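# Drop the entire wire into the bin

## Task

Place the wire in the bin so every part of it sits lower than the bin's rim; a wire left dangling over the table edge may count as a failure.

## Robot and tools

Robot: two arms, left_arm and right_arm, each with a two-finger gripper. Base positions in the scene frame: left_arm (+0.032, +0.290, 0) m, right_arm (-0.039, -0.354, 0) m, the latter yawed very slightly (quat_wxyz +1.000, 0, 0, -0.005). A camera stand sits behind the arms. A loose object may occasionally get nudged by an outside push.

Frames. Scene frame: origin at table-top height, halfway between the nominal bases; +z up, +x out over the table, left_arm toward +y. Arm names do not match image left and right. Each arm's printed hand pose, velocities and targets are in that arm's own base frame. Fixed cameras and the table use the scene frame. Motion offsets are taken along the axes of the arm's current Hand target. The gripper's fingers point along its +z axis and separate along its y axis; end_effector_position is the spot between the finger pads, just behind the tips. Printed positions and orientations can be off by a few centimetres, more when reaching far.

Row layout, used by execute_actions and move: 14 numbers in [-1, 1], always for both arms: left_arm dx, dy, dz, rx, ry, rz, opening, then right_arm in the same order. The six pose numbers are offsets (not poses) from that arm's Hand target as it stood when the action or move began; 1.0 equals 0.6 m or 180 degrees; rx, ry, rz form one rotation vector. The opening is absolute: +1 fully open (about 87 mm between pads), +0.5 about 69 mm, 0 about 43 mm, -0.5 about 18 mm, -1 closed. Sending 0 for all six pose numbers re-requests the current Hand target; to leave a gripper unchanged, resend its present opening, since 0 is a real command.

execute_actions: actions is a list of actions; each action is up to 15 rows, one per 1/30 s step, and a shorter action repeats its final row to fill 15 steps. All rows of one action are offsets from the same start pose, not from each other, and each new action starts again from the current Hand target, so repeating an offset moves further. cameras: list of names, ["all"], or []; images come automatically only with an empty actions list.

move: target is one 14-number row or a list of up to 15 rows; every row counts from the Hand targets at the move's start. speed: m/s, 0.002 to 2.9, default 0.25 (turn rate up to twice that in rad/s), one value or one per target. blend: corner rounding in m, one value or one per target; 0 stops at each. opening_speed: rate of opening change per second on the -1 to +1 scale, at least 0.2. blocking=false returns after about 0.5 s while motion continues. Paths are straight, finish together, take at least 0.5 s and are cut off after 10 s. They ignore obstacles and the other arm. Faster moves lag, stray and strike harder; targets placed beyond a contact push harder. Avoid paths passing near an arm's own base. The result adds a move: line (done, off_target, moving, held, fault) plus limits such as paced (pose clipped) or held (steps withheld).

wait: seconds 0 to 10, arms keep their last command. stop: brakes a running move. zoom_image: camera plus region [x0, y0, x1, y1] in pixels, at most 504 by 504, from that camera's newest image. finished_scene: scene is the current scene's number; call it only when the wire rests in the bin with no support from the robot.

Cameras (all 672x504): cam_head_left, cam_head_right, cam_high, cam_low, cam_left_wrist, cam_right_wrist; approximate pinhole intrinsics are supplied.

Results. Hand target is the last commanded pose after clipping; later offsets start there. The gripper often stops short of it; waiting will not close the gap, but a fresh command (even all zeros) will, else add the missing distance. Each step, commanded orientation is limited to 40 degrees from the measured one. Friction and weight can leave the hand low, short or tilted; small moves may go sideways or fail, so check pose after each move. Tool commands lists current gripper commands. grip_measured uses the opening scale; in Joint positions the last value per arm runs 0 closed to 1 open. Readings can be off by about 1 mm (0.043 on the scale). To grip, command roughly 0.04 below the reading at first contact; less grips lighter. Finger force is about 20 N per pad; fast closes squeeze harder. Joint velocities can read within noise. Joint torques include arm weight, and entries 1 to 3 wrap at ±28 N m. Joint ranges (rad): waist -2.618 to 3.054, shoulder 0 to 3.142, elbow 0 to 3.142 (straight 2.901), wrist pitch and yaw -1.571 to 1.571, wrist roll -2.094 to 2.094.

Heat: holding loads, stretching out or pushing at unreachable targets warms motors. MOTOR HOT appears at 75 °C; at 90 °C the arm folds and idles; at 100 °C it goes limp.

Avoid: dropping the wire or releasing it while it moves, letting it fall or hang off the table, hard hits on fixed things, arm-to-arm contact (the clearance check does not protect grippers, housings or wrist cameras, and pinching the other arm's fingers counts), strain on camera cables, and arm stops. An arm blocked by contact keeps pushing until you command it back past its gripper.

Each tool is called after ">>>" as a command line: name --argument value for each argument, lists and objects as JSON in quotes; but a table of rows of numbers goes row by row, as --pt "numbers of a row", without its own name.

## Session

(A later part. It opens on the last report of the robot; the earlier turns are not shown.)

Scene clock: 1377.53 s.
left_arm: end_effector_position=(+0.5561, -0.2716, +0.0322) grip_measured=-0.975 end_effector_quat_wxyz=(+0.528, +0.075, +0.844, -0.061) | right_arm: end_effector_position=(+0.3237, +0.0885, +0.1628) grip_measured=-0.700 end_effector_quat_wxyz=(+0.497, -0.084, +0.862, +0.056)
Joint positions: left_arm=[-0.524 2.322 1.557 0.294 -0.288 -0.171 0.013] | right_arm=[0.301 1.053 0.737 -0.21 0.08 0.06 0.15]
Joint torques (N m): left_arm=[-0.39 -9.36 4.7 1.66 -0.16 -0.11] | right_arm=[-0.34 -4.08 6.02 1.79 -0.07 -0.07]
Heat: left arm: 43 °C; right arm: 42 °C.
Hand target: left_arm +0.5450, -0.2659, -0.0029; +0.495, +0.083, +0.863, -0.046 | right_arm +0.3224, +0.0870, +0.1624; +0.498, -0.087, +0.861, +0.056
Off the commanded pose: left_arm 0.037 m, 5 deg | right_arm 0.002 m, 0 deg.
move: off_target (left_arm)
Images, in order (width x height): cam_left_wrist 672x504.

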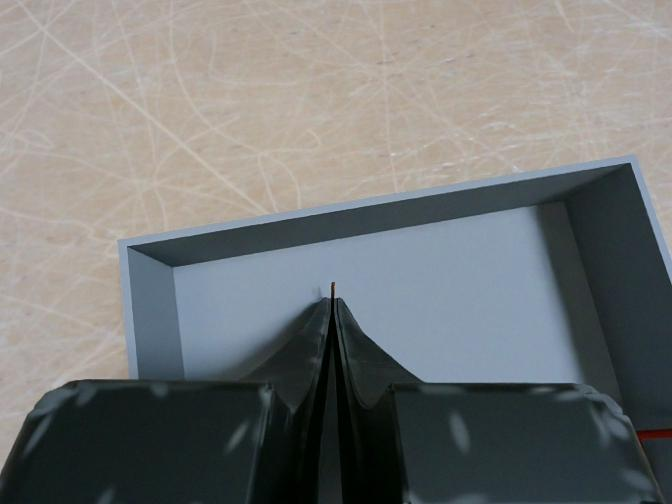

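>>> move --pt "-0.0875 -0.008 -0.0587 0 0 0 -1 0 0 0 0 0 0 -0.7" --pt "-0.0858 -0.023 -0.0447 -0.0705 0.0811 -0.0544 -1 0 0 0 0 0 0 -0.7" --pt "-0.0378 -0.0222 -0.0112 -0.0705 0.0811 -0.0544 -1 0 0 0 0 0 0 -0.7" --speed 0.1 --blend '[0.015,0.01,0]' --cameras '["cam_low","cam_high","cam_left_wrist"]'

>>> zoom_image --camera "cam_low" --region '[210, 235, 350, 335]'

>>> zoom_image --camera "cam_high" --region '[260, 220, 400, 360]'

Scene clock: 1398.40 s.
left_arm: end_effector_position=(+0.5506, -0.2779, +0.0332) grip_measured=-0.975 end_effector_quat_wxyz=(+0.388, -0.041, +0.921, +0.014) | right_arm: end_effector_position=(+0.3237, +0.0885, +0.1628) grip_measured=-0.700 end_effector_quat_wxyz=(+0.497, -0.084, +0.862, +0.056)
Joint positions: left_arm=[-0.561 2.543 2.226 -0.567 -0.442 -0.489 0.013] | right_arm=[0.301 1.053 0.737 -0.21 0.08 0.06 0.15]
Joint torques (N m): left_arm=[-0.76 -12.6 5.79 1.6 -0.34 -0.19] | right_arm=[-0.32 -4.08 6.01 1.79 -0.07 -0.07]
Motor temperatures (°C): left_arm=[22 43 39 29 22 21 23] | right_arm=[18 38 39 38 23 21 20]
Heat: left arm: 43 °C; right arm: 39 °C.
Hand target: left_arm +0.5480, -0.2800, +0.0201; +0.382, -0.041, +0.923, +0.018 | right_arm +0.3224, +0.0870, +0.1624; +0.498, -0.087, +0.861, +0.056
Off the commanded pose: left_arm 0.014 m, 1 deg | right_arm 0.002 m, 0 deg.
move: off_target (left_arm)
Images, in order (width x height): cam_high 672x504, cam_low 672x504, cam_left_wrist 672x504.

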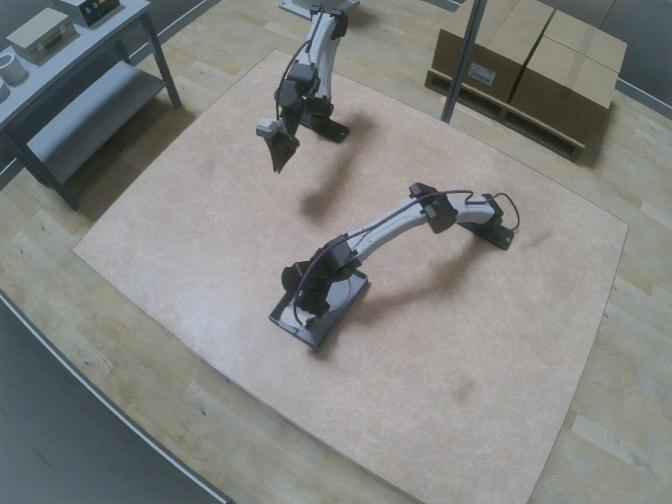

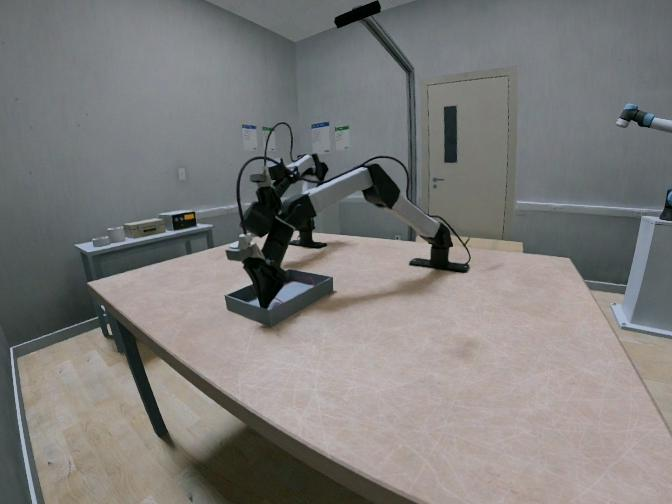

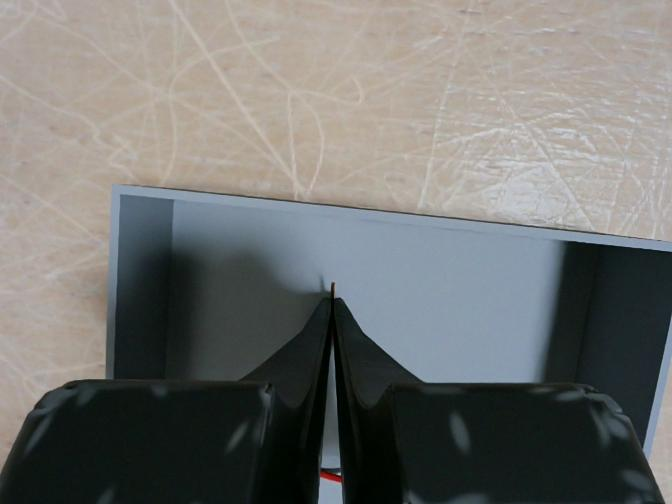

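Scaled by 3.600.

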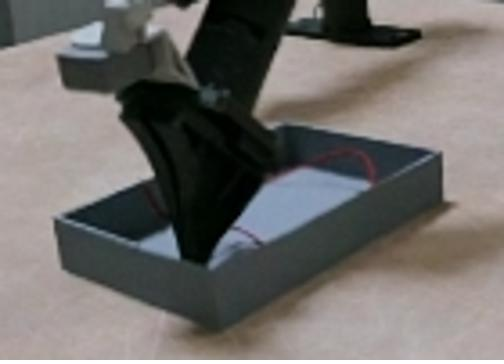

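Scaled by 3.600.

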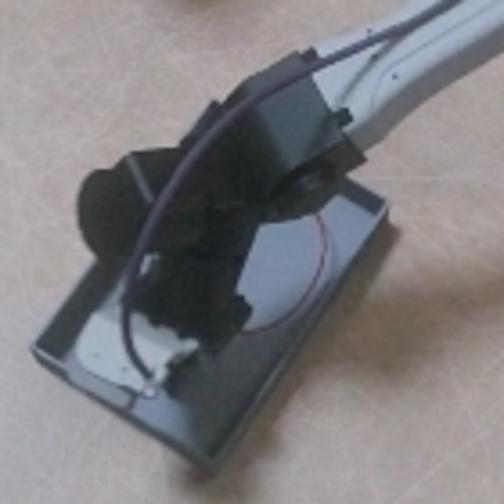

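>>> move --target '[0.0282,0.0015,0.0053,0,0,0,-1,0,0,0,0,0,0,-0.7]' --speed 0.07 --cameras '["cam_low","cam_left_wrist"]'

>>> zoom_image --camera "cam_low" --region '[210, 235, 350, 335]'

Scene clock: 1405.80 s.
left_arm: end_effector_position=(+0.5509, -0.2784, +0.0296) grip_measured=-0.975 end_effector_quat_wxyz=(+0.408, -0.048, +0.912, +0.015) | right_arm: end_effector_position=(+0.3237, +0.0885, +0.1628) grip_measured=-0.700 end_effector_quat_wxyz=(+0.497, -0.084, +0.862, +0.056)
Joint positions: left_arm=[-0.57 2.513 2.13 -0.465 -0.475 -0.493 0.013] | right_arm=[0.301 1.053 0.737 -0.21 0.08 0.06 0.15]
Joint torques (N m): left_arm=[-0.95 -12.7 4.14 1.4 -0.03 -0.23] | right_arm=[-0.28 -4.04 6.01 1.78 -0.07 -0.07]
Heat: left arm: 44 °C; right arm: 38 °C.
Hand target: left_arm +0.5382, -0.2800, +0.0057; +0.382, -0.041, +0.923, +0.018 | right_arm +0.3224, +0.0870, +0.1624; +0.498, -0.087, +0.861, +0.056
Off the commanded pose: left_arm 0.027 m, 3 deg | right_arm 0.002 m, 0 deg.
move: off_target (left_arm)
Images, in order (width x height): cam_low 672x504, cam_left_wrist 672x504.

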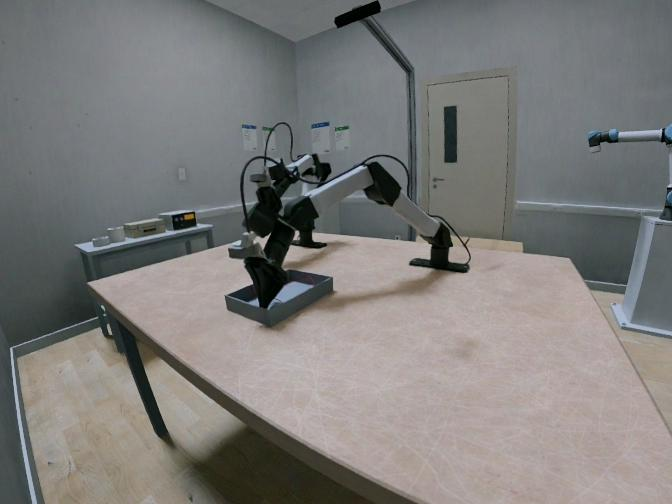

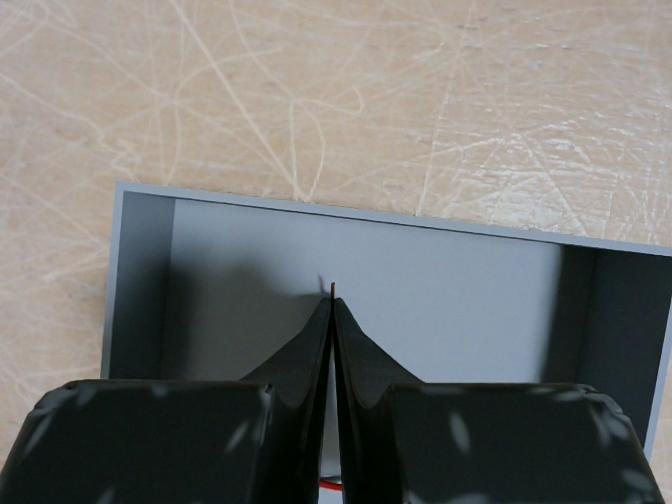

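Scaled by 3.600.

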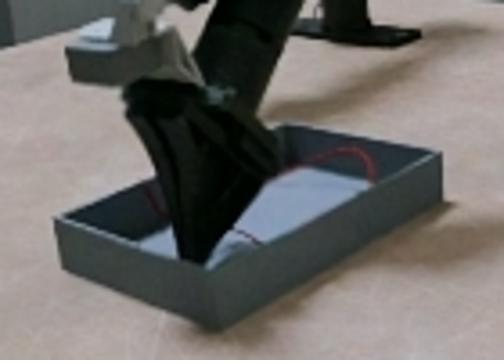

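>>> zoom_image --camera "cam_low" --region '[220, 260, 300, 330]'

>>> zoom_image --camera "cam_left_wrist" --region '[270, 230, 400, 330]'

Scaled by 6.300.

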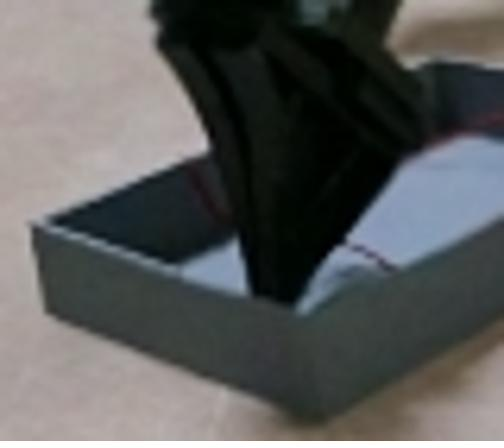

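Scaled by 3.877.

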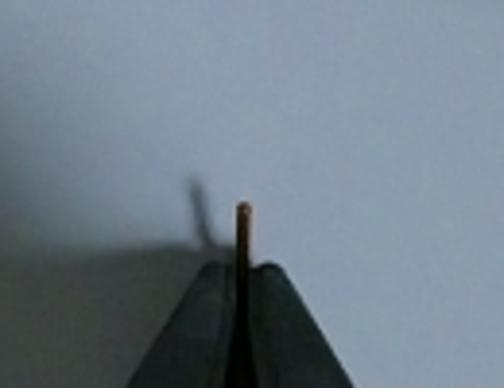

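>>> move --pt "-0.0375 -0.0015 -0.0148 0 0 0 -0.7 0 0 0 0 0 0 -0.7" --pt "-0.0375 -0.0015 -0.1148 0 0 0 -0.7 0 0 0 0 0 0 -0.7" --pt "-0.15 -0.0015 -0.215 0 0 0 -0.7 0 0 0 0 0 0 -0.7" --speed 0.08 --opening_speed 0.6 --blend '[0,0.02,0]' --cameras '["cam_low","cam_left_wrist","cam_high","cam_head_left","cam_head_right"]'

>>> zoom_image --camera "cam_low" --region '[210, 235, 350, 335]'

>>> zoom_image --camera "cam_head_right" --region '[320, 190, 430, 310]'

Scene clock: 1440.30 s.
left_arm: end_effector_position=(+0.5105, -0.2840, +0.1636) grip_measured=-0.700 end_effector_quat_wxyz=(+0.385, -0.039, +0.922, +0.013) | right_arm: end_effector_position=(+0.3237, +0.0885, +0.1628) grip_measured=-0.700 end_effector_quat_wxyz=(+0.497, -0.084, +0.862, +0.056)
Joint positions: left_arm=[-0.611 2.496 2.675 -1.086 -0.467 -0.532 0.15] | right_arm=[0.301 1.053 0.737 -0.21 0.08 0.06 0.15]
Joint torques (N m): left_arm=[-0.39 -12.22 8.05 1.29 -0.37 -0.1] | right_arm=[-0.32 -4.07 6.04 1.79 -0.06 -0.08]
Heat: left arm: 47 °C; right arm: 38 °C.
Hand target: left_arm +0.5108, -0.2836, +0.1606; +0.382, -0.041, +0.923, +0.018 | right_arm +0.3224, +0.0870, +0.1624; +0.498, -0.087, +0.861, +0.056
Off the commanded pose: left_arm 0.003 m, 1 deg | right_arm 0.002 m, 0 deg.
move: done
Images, in order (width x height): cam_head_left 672x504, cam_head_right 672x504, cam_high 672x504, cam_low 672x504, cam_left_wrist 672x504.

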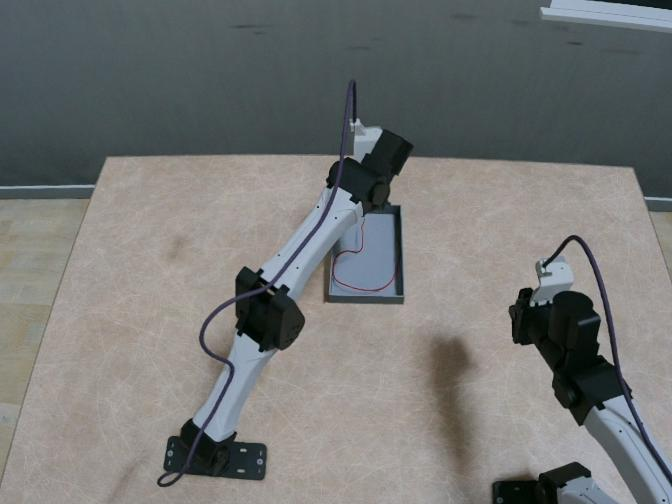

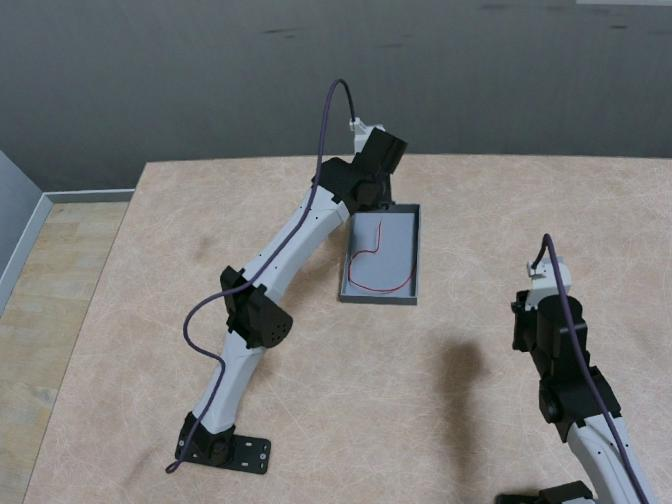

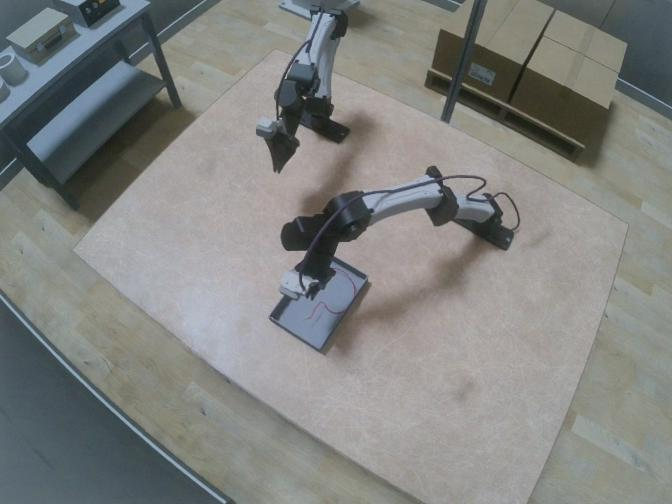

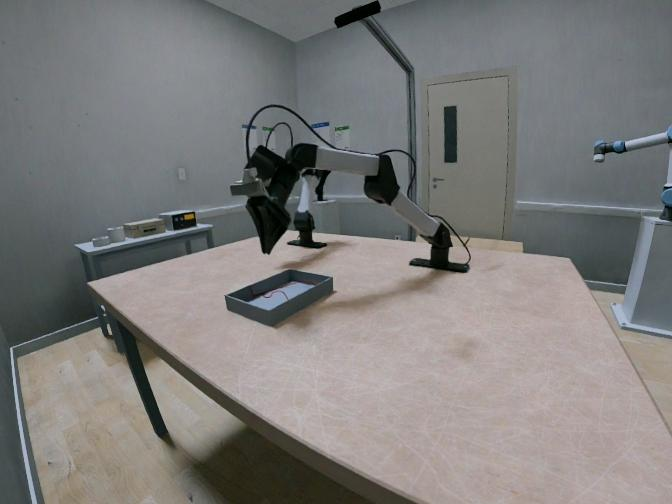

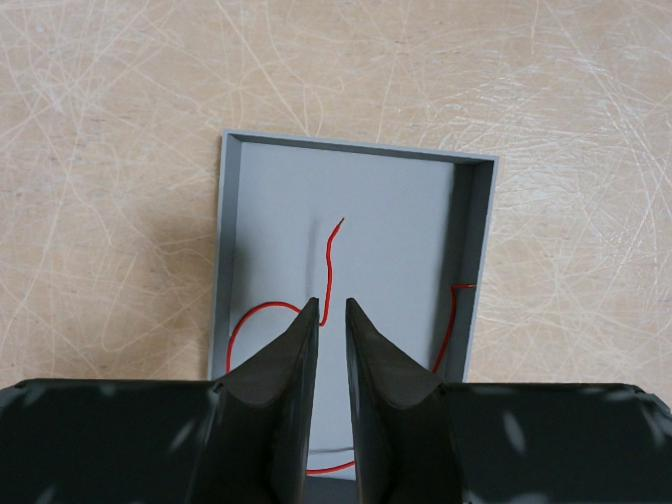

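Scaled by 3.600.

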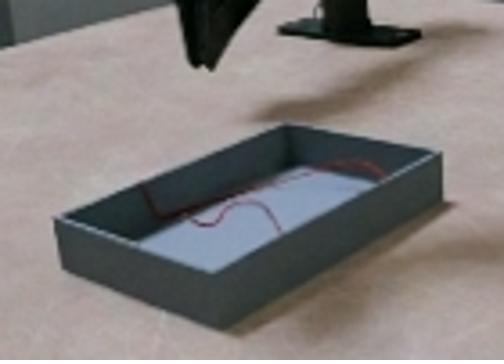

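Scaled by 4.200.

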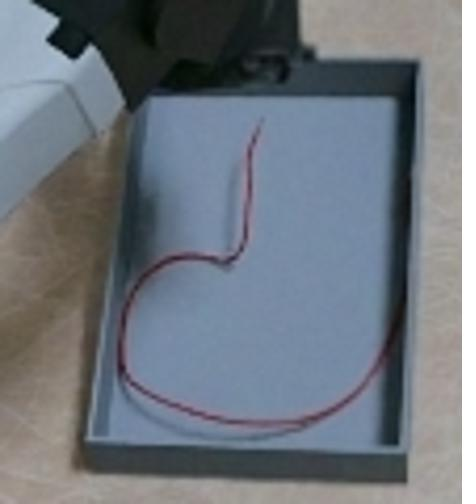

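>>> zoom_image --camera "cam_low" --region '[225, 270, 285, 315]'

>>> zoom_image --camera "cam_left_wrist" --region '[400, 240, 520, 340]'

>>> zoom_image --camera "cam_high" --region '[265, 240, 385, 360]'

Scaled by 8.400.

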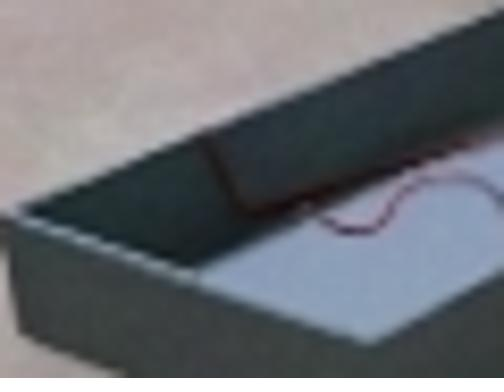

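Scaled by 4.200.

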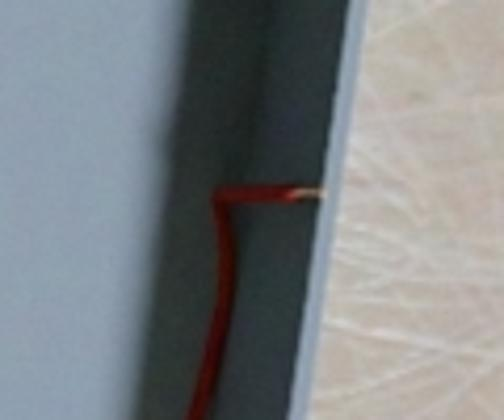

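Scaled by 4.200.

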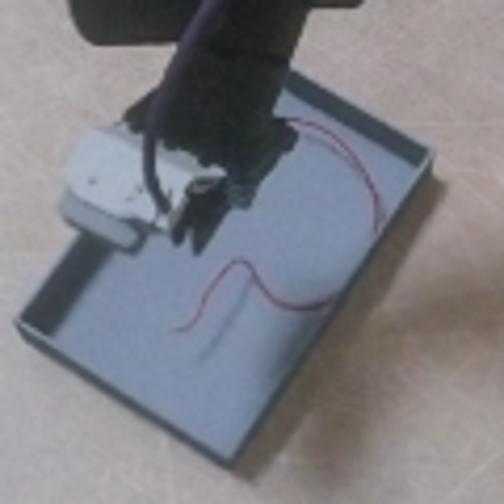

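>>> move --target '[0.1442,-0.1103,-0.0007,0.1634,-0.0282,0.1505,-1,0,0,0,0,0,0,-0.7]' --speed 0.2 --cameras '["cam_low","cam_left_wrist","cam_high","cam_head_left"]'

>>> zoom_image --camera "cam_low" --region '[210, 235, 350, 335]'

>>> zoom_image --camera "cam_high" --region '[265, 240, 385, 360]'

Scene clock: 1492.57 s.
left_arm: end_effector_position=(+0.4579, -0.3497, +0.0826) grip_measured=-1.000 end_effector_quat_wxyz=(+0.390, +0.267, +0.873, -0.115) | right_arm: end_effector_position=(+0.3237, +0.0885, +0.1628) grip_measured=-0.700 end_effector_quat_wxyz=(+0.497, -0.084, +0.862, +0.056)
Joint positions: left_arm=[-0.668 2.182 1.746 -0.298 -0.062 -0.047 0] | right_arm=[0.301 1.053 0.737 -0.21 0.08 0.06 0.15]
Joint torques (N m): left_arm=[-0.98 -15.31 6.22 1.85 0.01 0.03] | right_arm=[-0.28 -4.05 6.05 1.78 -0.07 -0.08]
Motor temperatures (°C): left_arm=[22 48 39 28 22 21 22] | right_arm=[18 33 38 38 23 21 19]
Heat: left arm: 48 °C; right arm: 38 °C.
Hand target: left_arm +0.4555, -0.3549, +0.0995; +0.405, +0.272, +0.864, -0.125 | right_arm +0.3224, +0.0870, +0.1624; +0.498, -0.087, +0.861, +0.056
Off the commanded pose: left_arm 0.018 m, 2 deg | right_arm 0.002 m, 0 deg.
move: off_target (left_arm)
Images, in order (width x height): cam_head_left 672x504, cam_high 672x504, cam_low 672x504, cam_left_wrist 672x504.

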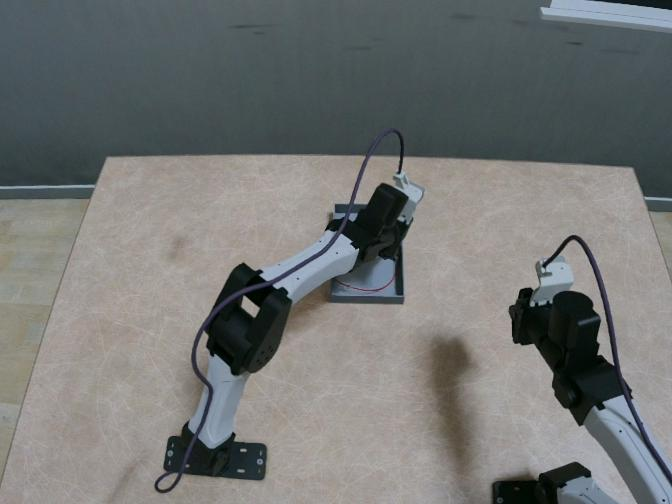

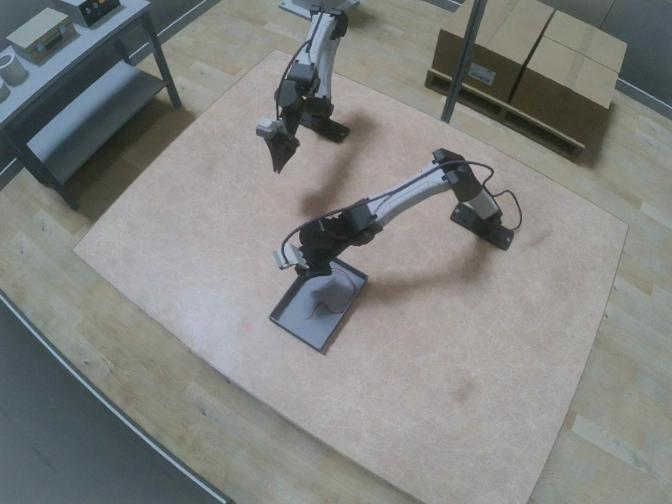

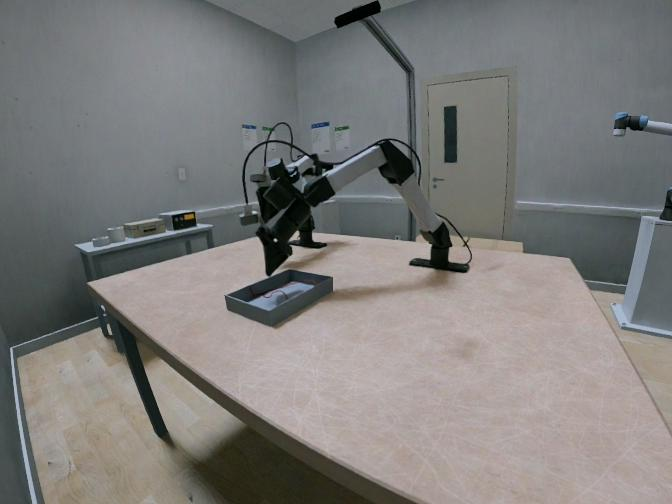

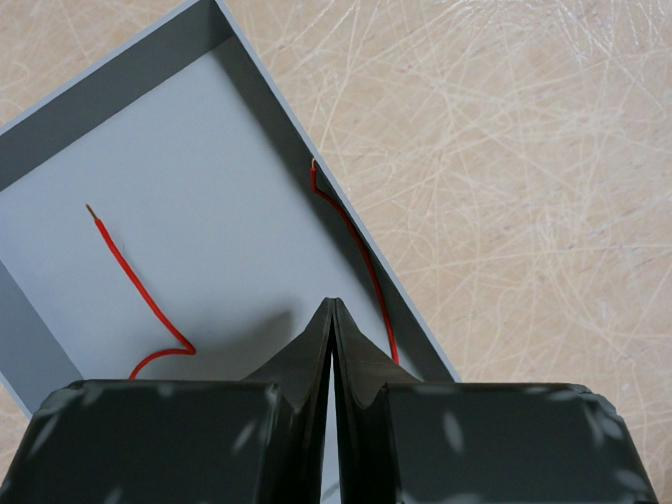

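Scaled by 3.600.

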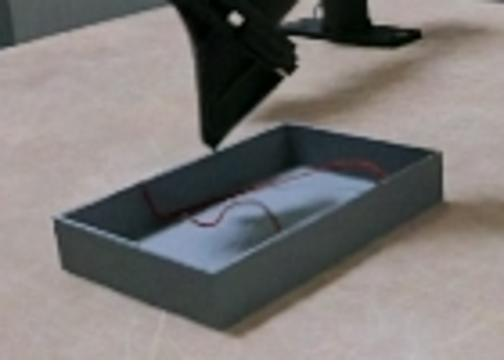

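Scaled by 4.200.

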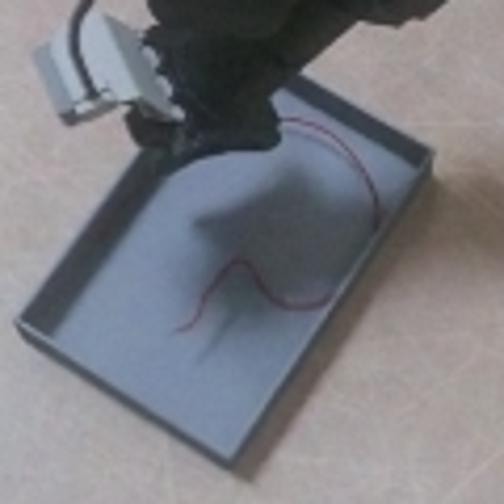

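>>> zoom_image --camera "cam_low" --region '[240, 275, 300, 310]'

>>> zoom_image --camera "cam_left_wrist" --region '[60, 150, 240, 380]'

>>> zoom_image --camera "cam_high" --region '[295, 290, 355, 330]'

Scaled by 8.400.

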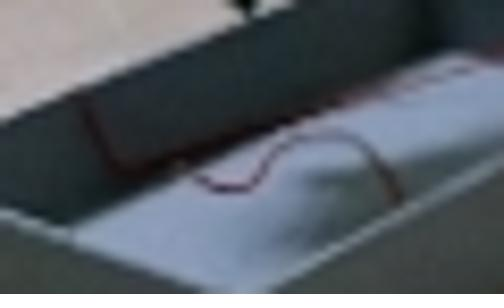

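Scaled by 2.191.

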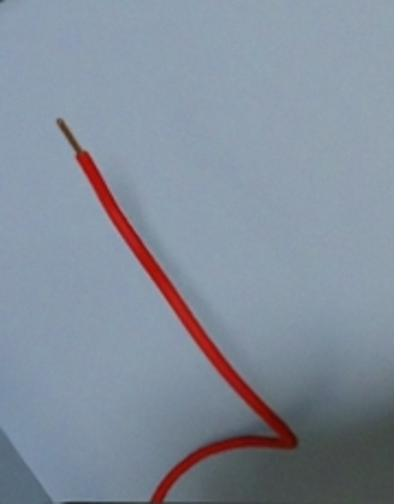

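Scaled by 8.400.

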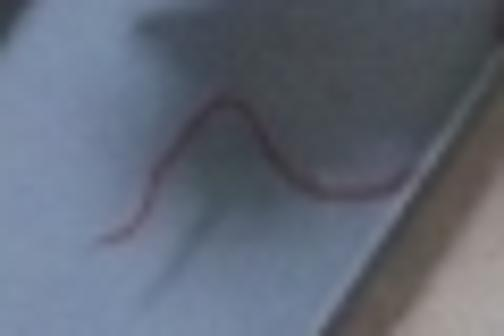

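>>> move --target '[0.057,-0.012,0.0867,0,0,0,-1,0,0,0,0,0,0,-0.7]' --speed 0.1 --cameras '["cam_low","cam_left_wrist"]'

>>> zoom_image --camera "cam_low" --region '[230, 260, 310, 320]'

Scene clock: 1560.37 s.
left_arm: end_effector_position=(+0.4684, -0.3664, +0.0437) grip_measured=-1.000 end_effector_quat_wxyz=(+0.404, +0.269, +0.865, -0.123) | right_arm: end_effector_position=(+0.3237, +0.0885, +0.1628) grip_measured=-0.700 end_effector_quat_wxyz=(+0.497, -0.084, +0.862, +0.056)
Joint positions: left_arm=[-0.679 2.275 1.718 -0.142 -0.062 -0.046 0] | right_arm=[0.301 1.053 0.737 -0.21 0.08 0.06 0.15]
Joint torques (N m): left_arm=[-1.1 -11.93 6.28 1.9 -0.09 -0.08] | right_arm=[-0.31 -4.05 6.04 1.79 -0.08 -0.06]
Motor temperatures (°C): left_arm=[22 54 38 31 22 21 21] | right_arm=[18 31 38 38 23 21 19]
Heat: left arm: 54 °C; right arm: 38 °C.
Hand target: left_arm +0.4663, -0.3708, +0.0398; +0.405, +0.272, +0.864, -0.125 | right_arm +0.3224, +0.0870, +0.1624; +0.498, -0.087, +0.861, +0.056
Off the commanded pose: left_arm 0.006 m, 0 deg | right_arm 0.002 m, 0 deg.
move: done
Images, in order (width x height): cam_low 672x504, cam_left_wrist 672x504.

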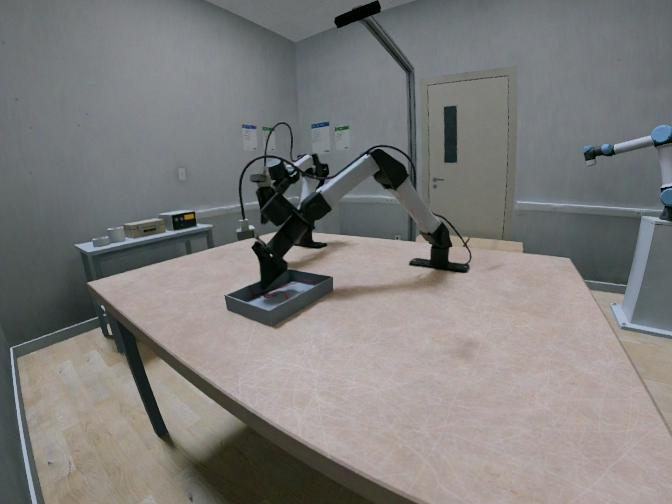

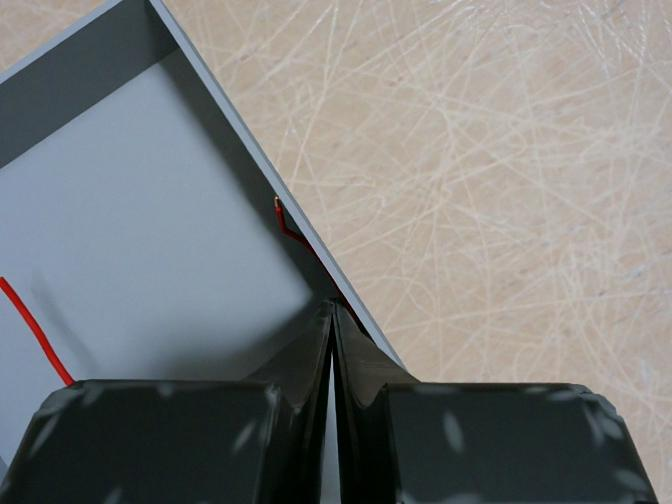

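Scaled by 6.300.

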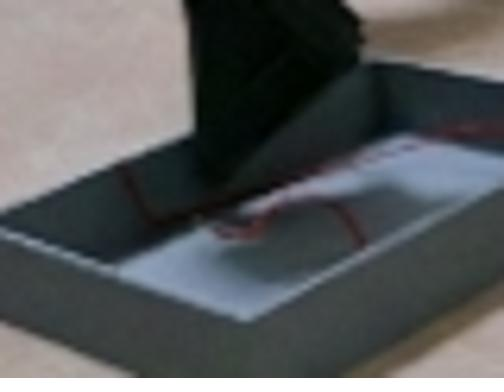

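>>> move --pt "-0.0207 0.0322 0.0427 0 0 0 -1 0 0 0 0 0 0 -0.7" --pt "-0.0428 0.0712 0.1078 0 0 0 -1 0 0 0 0 0 0 -0.7" --speed 0.07 --blend '[0.02,0]' --cameras '["cam_low","cam_left_wrist"]'

>>> zoom_image --camera "cam_low" --region '[230, 260, 310, 320]'

Scene clock: 1578.47 s.
left_arm: end_effector_position=(+0.5473, -0.3773, +0.0347) grip_measured=-1.000 end_effector_quat_wxyz=(+0.424, +0.266, +0.856, -0.128) | right_arm: end_effector_position=(+0.3237, +0.0885, +0.1628) grip_measured=-0.700 end_effector_quat_wxyz=(+0.497, -0.084, +0.862, +0.056)
Joint positions: left_arm=[-0.606 2.572 2.186 -0.267 -0.009 0.001 0] | right_arm=[0.301 1.053 0.737 -0.21 0.08 0.06 0.15]
Joint torques (N m): left_arm=[0.21 -12.19 8.34 1.49 0.04 -0.02] | right_arm=[-0.32 -4.03 6.01 1.79 -0.08 -0.06]
Motor temperatures (°C): left_arm=[22 56 39 32 22 21 21] | right_arm=[18 31 38 38 23 21 19]
Heat: left arm: 56 °C; right arm: 38 °C.
Hand target: left_arm +0.5451, -0.3735, +0.0184; +0.405, +0.272, +0.864, -0.125 | right_arm +0.3224, +0.0870, +0.1624; +0.498, -0.087, +0.861, +0.056
Off the commanded pose: left_arm 0.017 m, 3 deg | right_arm 0.002 m, 0 deg.
move: off_target (left_arm); blend cut to 0.0172 m at target 1
Images, in order (width x height): cam_low 672x504, cam_left_wrist 672x504.

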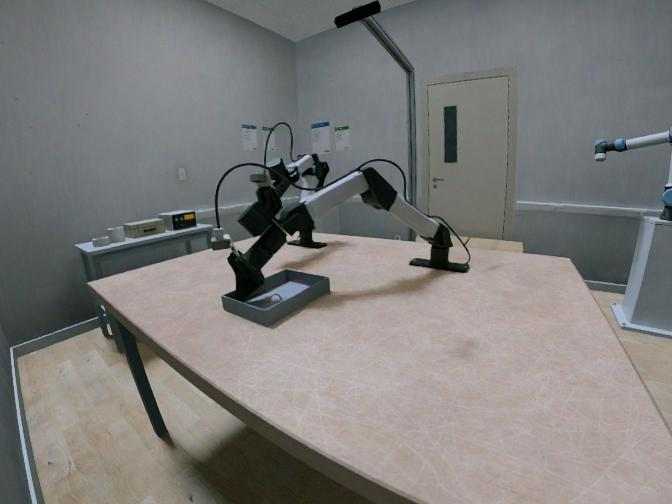

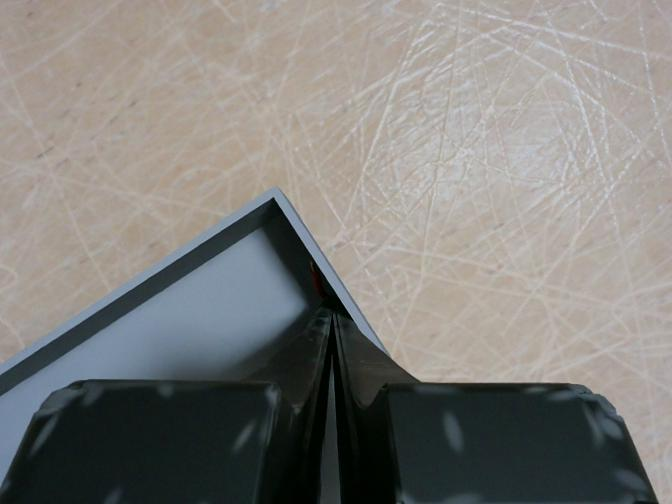

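Scaled by 6.300.

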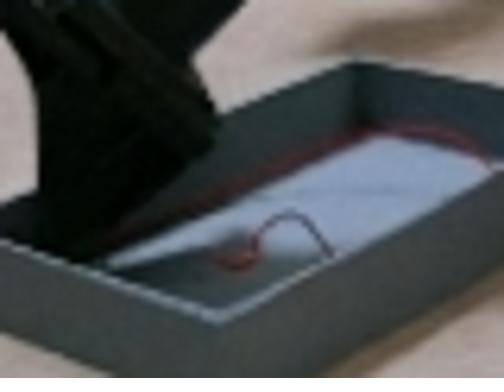

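>>> move --target '[0.021,0.0041,0.0139,0,0,0,-1,0,0,0,0,0,0,-0.7]' --speed 0.07 --cameras '["cam_low","cam_left_wrist"]'

>>> zoom_image --camera "cam_left_wrist" --region '[260, 220, 400, 330]'

Scene clock: 1583.23 s.
left_arm: end_effector_position=(+0.5497, -0.3779, +0.0341) grip_measured=-1.000 end_effector_quat_wxyz=(+0.430, +0.266, +0.852, -0.132) | right_arm: end_effector_position=(+0.3237, +0.0885, +0.1628) grip_measured=-0.700 end_effector_quat_wxyz=(+0.497, -0.084, +0.862, +0.056)
Joint positions: left_arm=[-0.603 2.572 2.173 -0.238 -0.003 0.004 0] | right_arm=[0.301 1.053 0.737 -0.21 0.08 0.06 0.15]
Joint torques (N m): left_arm=[0.54 -11.66 5.29 1.74 0.07 -0.01] | right_arm=[-0.34 -4.03 6.05 1.79 -0.07 -0.07]
Motor temperatures (°C): left_arm=[22 56 39 31 22 21 21] | right_arm=[18 31 38 38 23 21 19]
Heat: left arm: 56 °C; right arm: 38 °C.
Hand target: left_arm +0.5452, -0.3705, +0.0035; +0.405, +0.272, +0.864, -0.125 | right_arm +0.3224, +0.0870, +0.1624; +0.498, -0.087, +0.861, +0.056
Off the commanded pose: left_arm 0.032 m, 3 deg | right_arm 0.002 m, 0 deg.
move: off_target (left_arm)
Images, in order (width x height): cam_low 672x504, cam_left_wrist 672x504.

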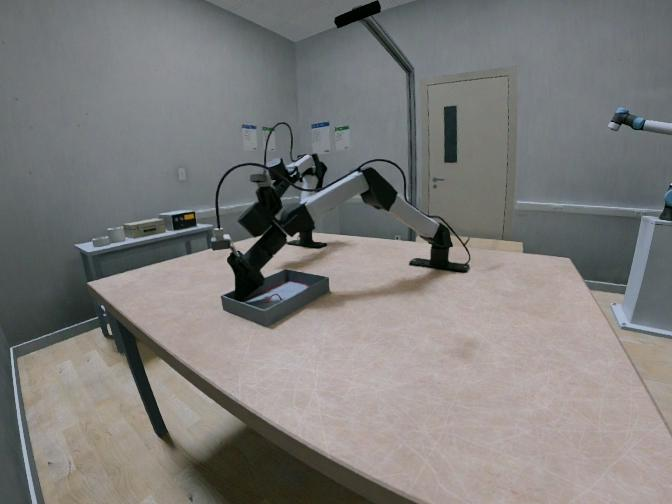

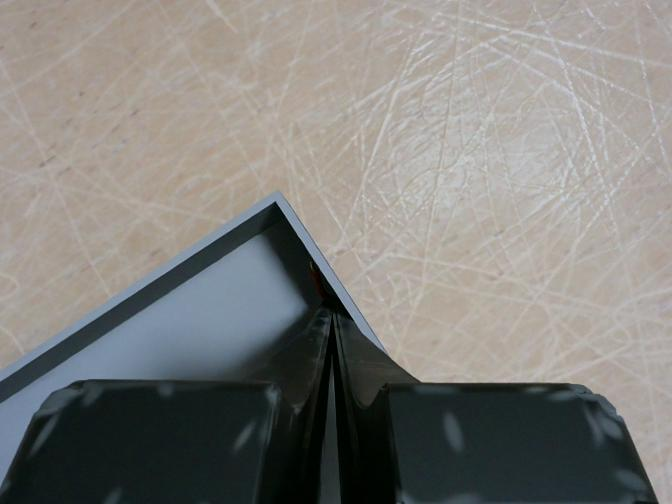

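Scaled by 3.600.

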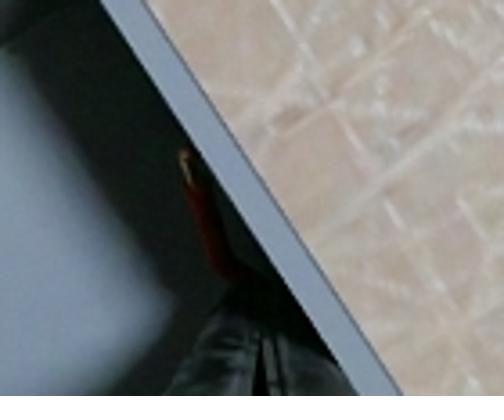

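>>> move --pt "-0.0678 -0.0048 -0.0527 0 0 0 -1 0 0 0 0 0 0 -0.7" --pt "-0.0828 0.0115 -0.0348 0 0 0 -1 0 0 0 0 0 0 -0.7" --pt "-0.0172 0.0115 0.0203 0 0 0 -1 0 0 0 0 0 0 -0.7" --speed 0.07 --blend '[0.01,0.005,0]' --cameras '["cam_low","cam_left_wrist"]'

>>> zoom_image --camera "cam_left_wrist" --region '[260, 220, 400, 330]'

>>> zoom_image --camera "cam_low" --region '[210, 260, 310, 330]'

Scene clock: 1603.50 s.
left_arm: end_effector_position=(+0.5691, -0.3822, +0.0363) grip_measured=-1.000 end_effector_quat_wxyz=(+0.435, +0.266, +0.850, -0.134) | right_arm: end_effector_position=(+0.3237, +0.0885, +0.1628) grip_measured=-0.700 end_effector_quat_wxyz=(+0.497, -0.084, +0.862, +0.056)
Joint positions: left_arm=[-0.59 2.676 2.373 -0.322 0.01 0.013 0] | right_arm=[0.301 1.053 0.737 -0.21 0.08 0.06 0.15]
Joint torques (N m): left_arm=[0.34 -12.53 4.94 1.65 0.01 -0.01] | right_arm=[-0.29 -4.07 6.04 1.79 -0.08 -0.07]
Motor temperatures (°C): left_arm=[22 56 39 30 22 21 21] | right_arm=[18 31 38 38 23 21 19]
Heat: left arm: 56 °C; right arm: 38 °C.
Hand target: left_arm +0.5621, -0.3741, +0.0035; +0.405, +0.273, +0.864, -0.125 | right_arm +0.3224, +0.0870, +0.1624; +0.498, -0.087, +0.861, +0.056
Off the commanded pose: left_arm 0.034 m, 4 deg | right_arm 0.002 m, 0 deg.
move: off_target (left_arm); blend cut to 0.0085 m at target 1
Images, in order (width x height): cam_low 672x504, cam_left_wrist 672x504.

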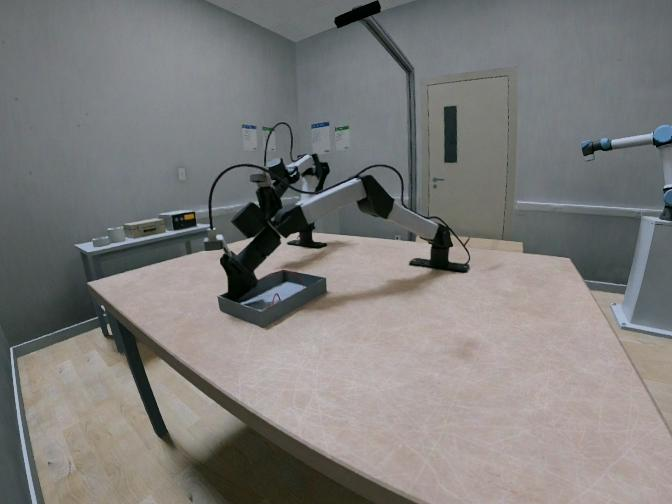

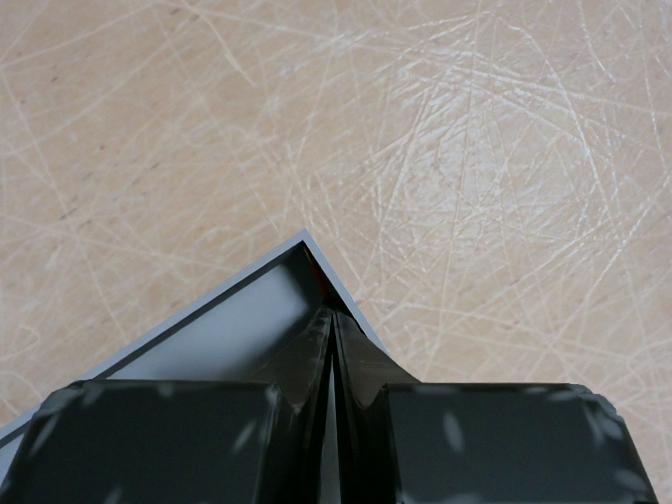

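Scaled by 3.600.

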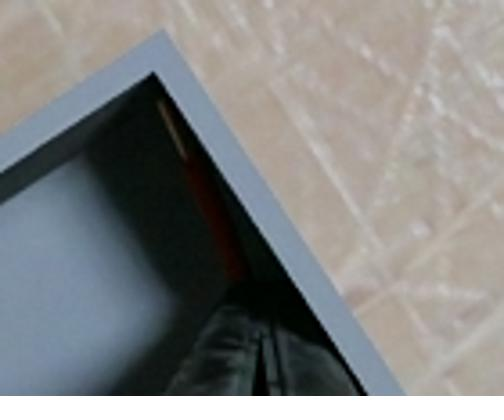

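Scaled by 5.040.

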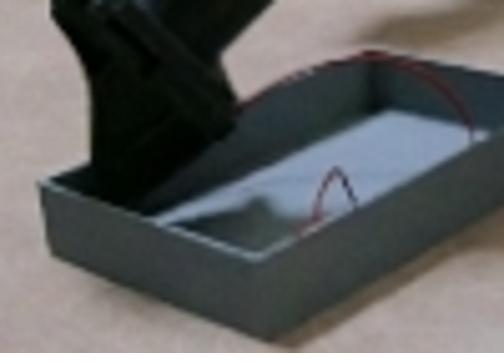

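>>> move --pt "-0.0678 -0.0018 -0.0527 0 0 0 -1 0 0 0 0 0 0 -0.7" --pt "-0.19 -0.0018 -0.17 0 0 0 -1 0 0 0 0 0 0 -0.7" --speed 0.1 --blend '[0.01,0]' --cameras '["cam_low","cam_left_wrist","cam_high","cam_head_right"]'

>>> zoom_image --camera "cam_low" --region '[210, 250, 340, 330]'

>>> zoom_image --camera "cam_high" --region '[260, 240, 380, 360]'

>>> zoom_image --camera "cam_head_right" --region '[320, 190, 430, 310]'

Scene clock: 1614.17 s.
left_arm: end_effector_position=(+0.5573, -0.3743, +0.1307) grip_measured=-1.000 end_effector_quat_wxyz=(+0.429, +0.267, +0.853, -0.132) | right_arm: end_effector_position=(+0.3237, +0.0885, +0.1628) grip_measured=-0.700 end_effector_quat_wxyz=(+0.497, -0.084, +0.862, +0.056)
Joint positions: left_arm=[-0.59 2.719 2.849 -0.769 0.01 0.013 0] | right_arm=[0.301 1.053 0.737 -0.21 0.08 0.06 0.15]
Joint torques (N m): left_arm=[-0.05 -17.94 8.05 1.68 0 -0.03] | right_arm=[-0.29 -4.07 6.04 1.79 -0.08 -0.07]
Motor temperatures (°C): left_arm=[22 55 38 30 22 21 21] | right_arm=[18 31 37 38 23 21 19]
Heat: left arm: 55 °C; right arm: 38 °C.
Hand target: left_arm +0.5566, -0.3726, +0.1565; +0.405, +0.273, +0.864, -0.125 | right_arm +0.3224, +0.0870, +0.1624; +0.498, -0.087, +0.861, +0.056
Off the commanded pose: left_arm 0.026 m, 3 deg | right_arm 0.002 m, 0 deg.
elbow stopped short (left arm): the move would have taken joint 3 (elbow) straighter than the controller allows.
move: off_target (left_arm)
Images, in order (width x height): cam_head_right 672x504, cam_high 672x504, cam_low 672x504, cam_left_wrist 672x504.

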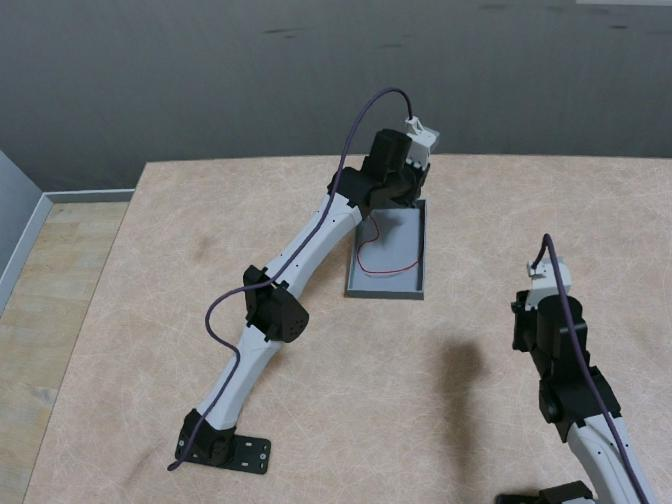

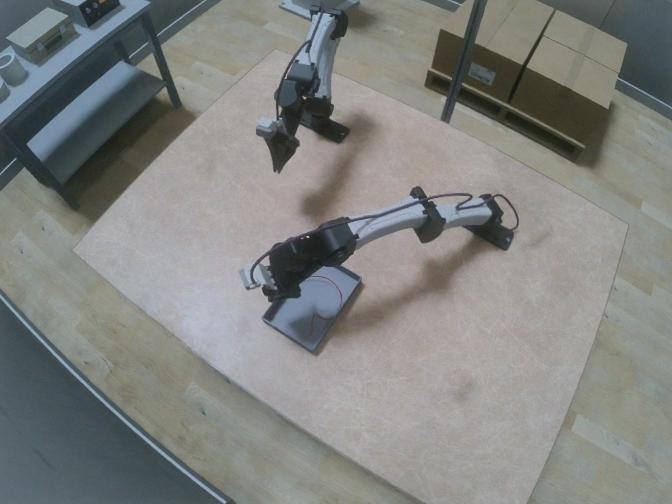

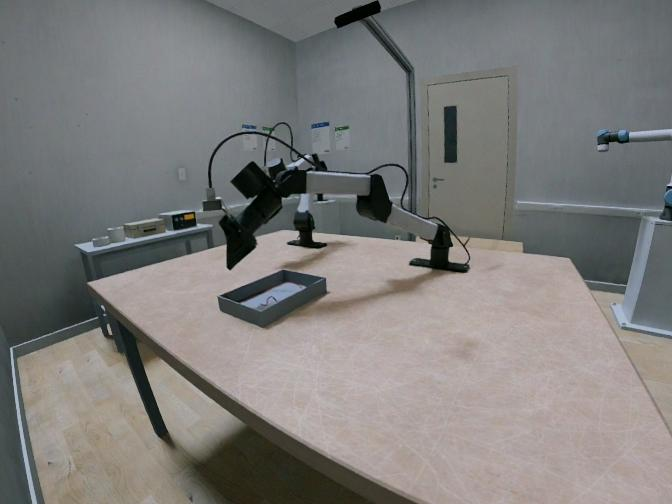

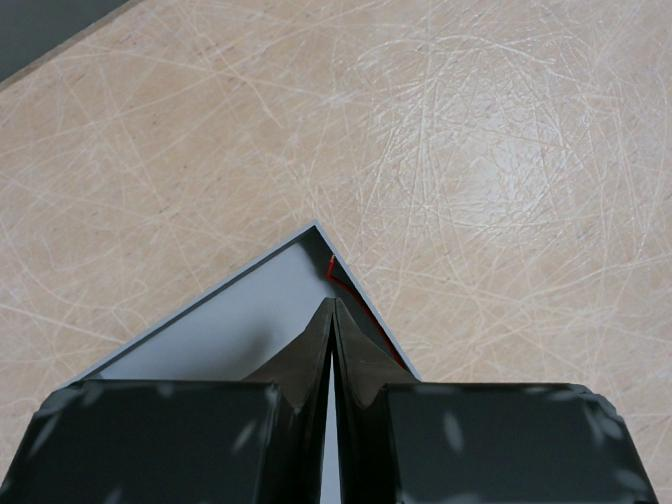

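Scaled by 3.877.

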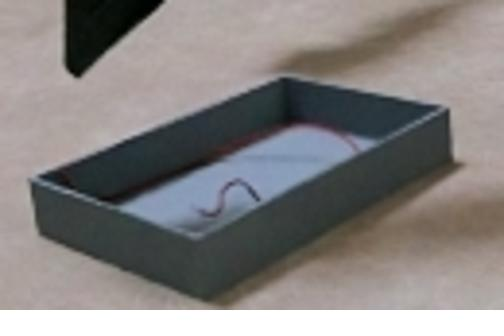

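Scaled by 4.200.

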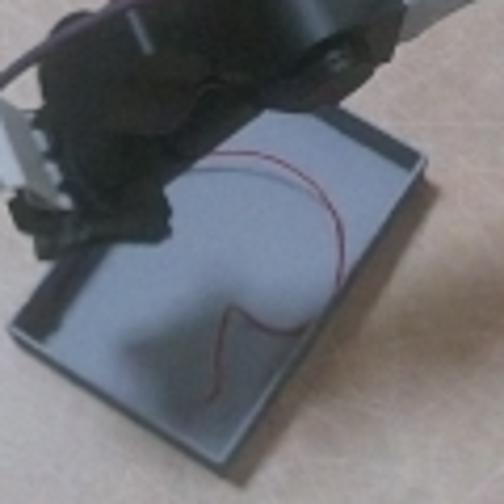

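Scaled by 4.200.

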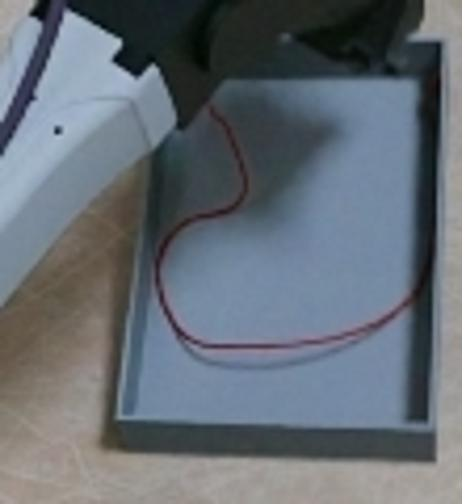

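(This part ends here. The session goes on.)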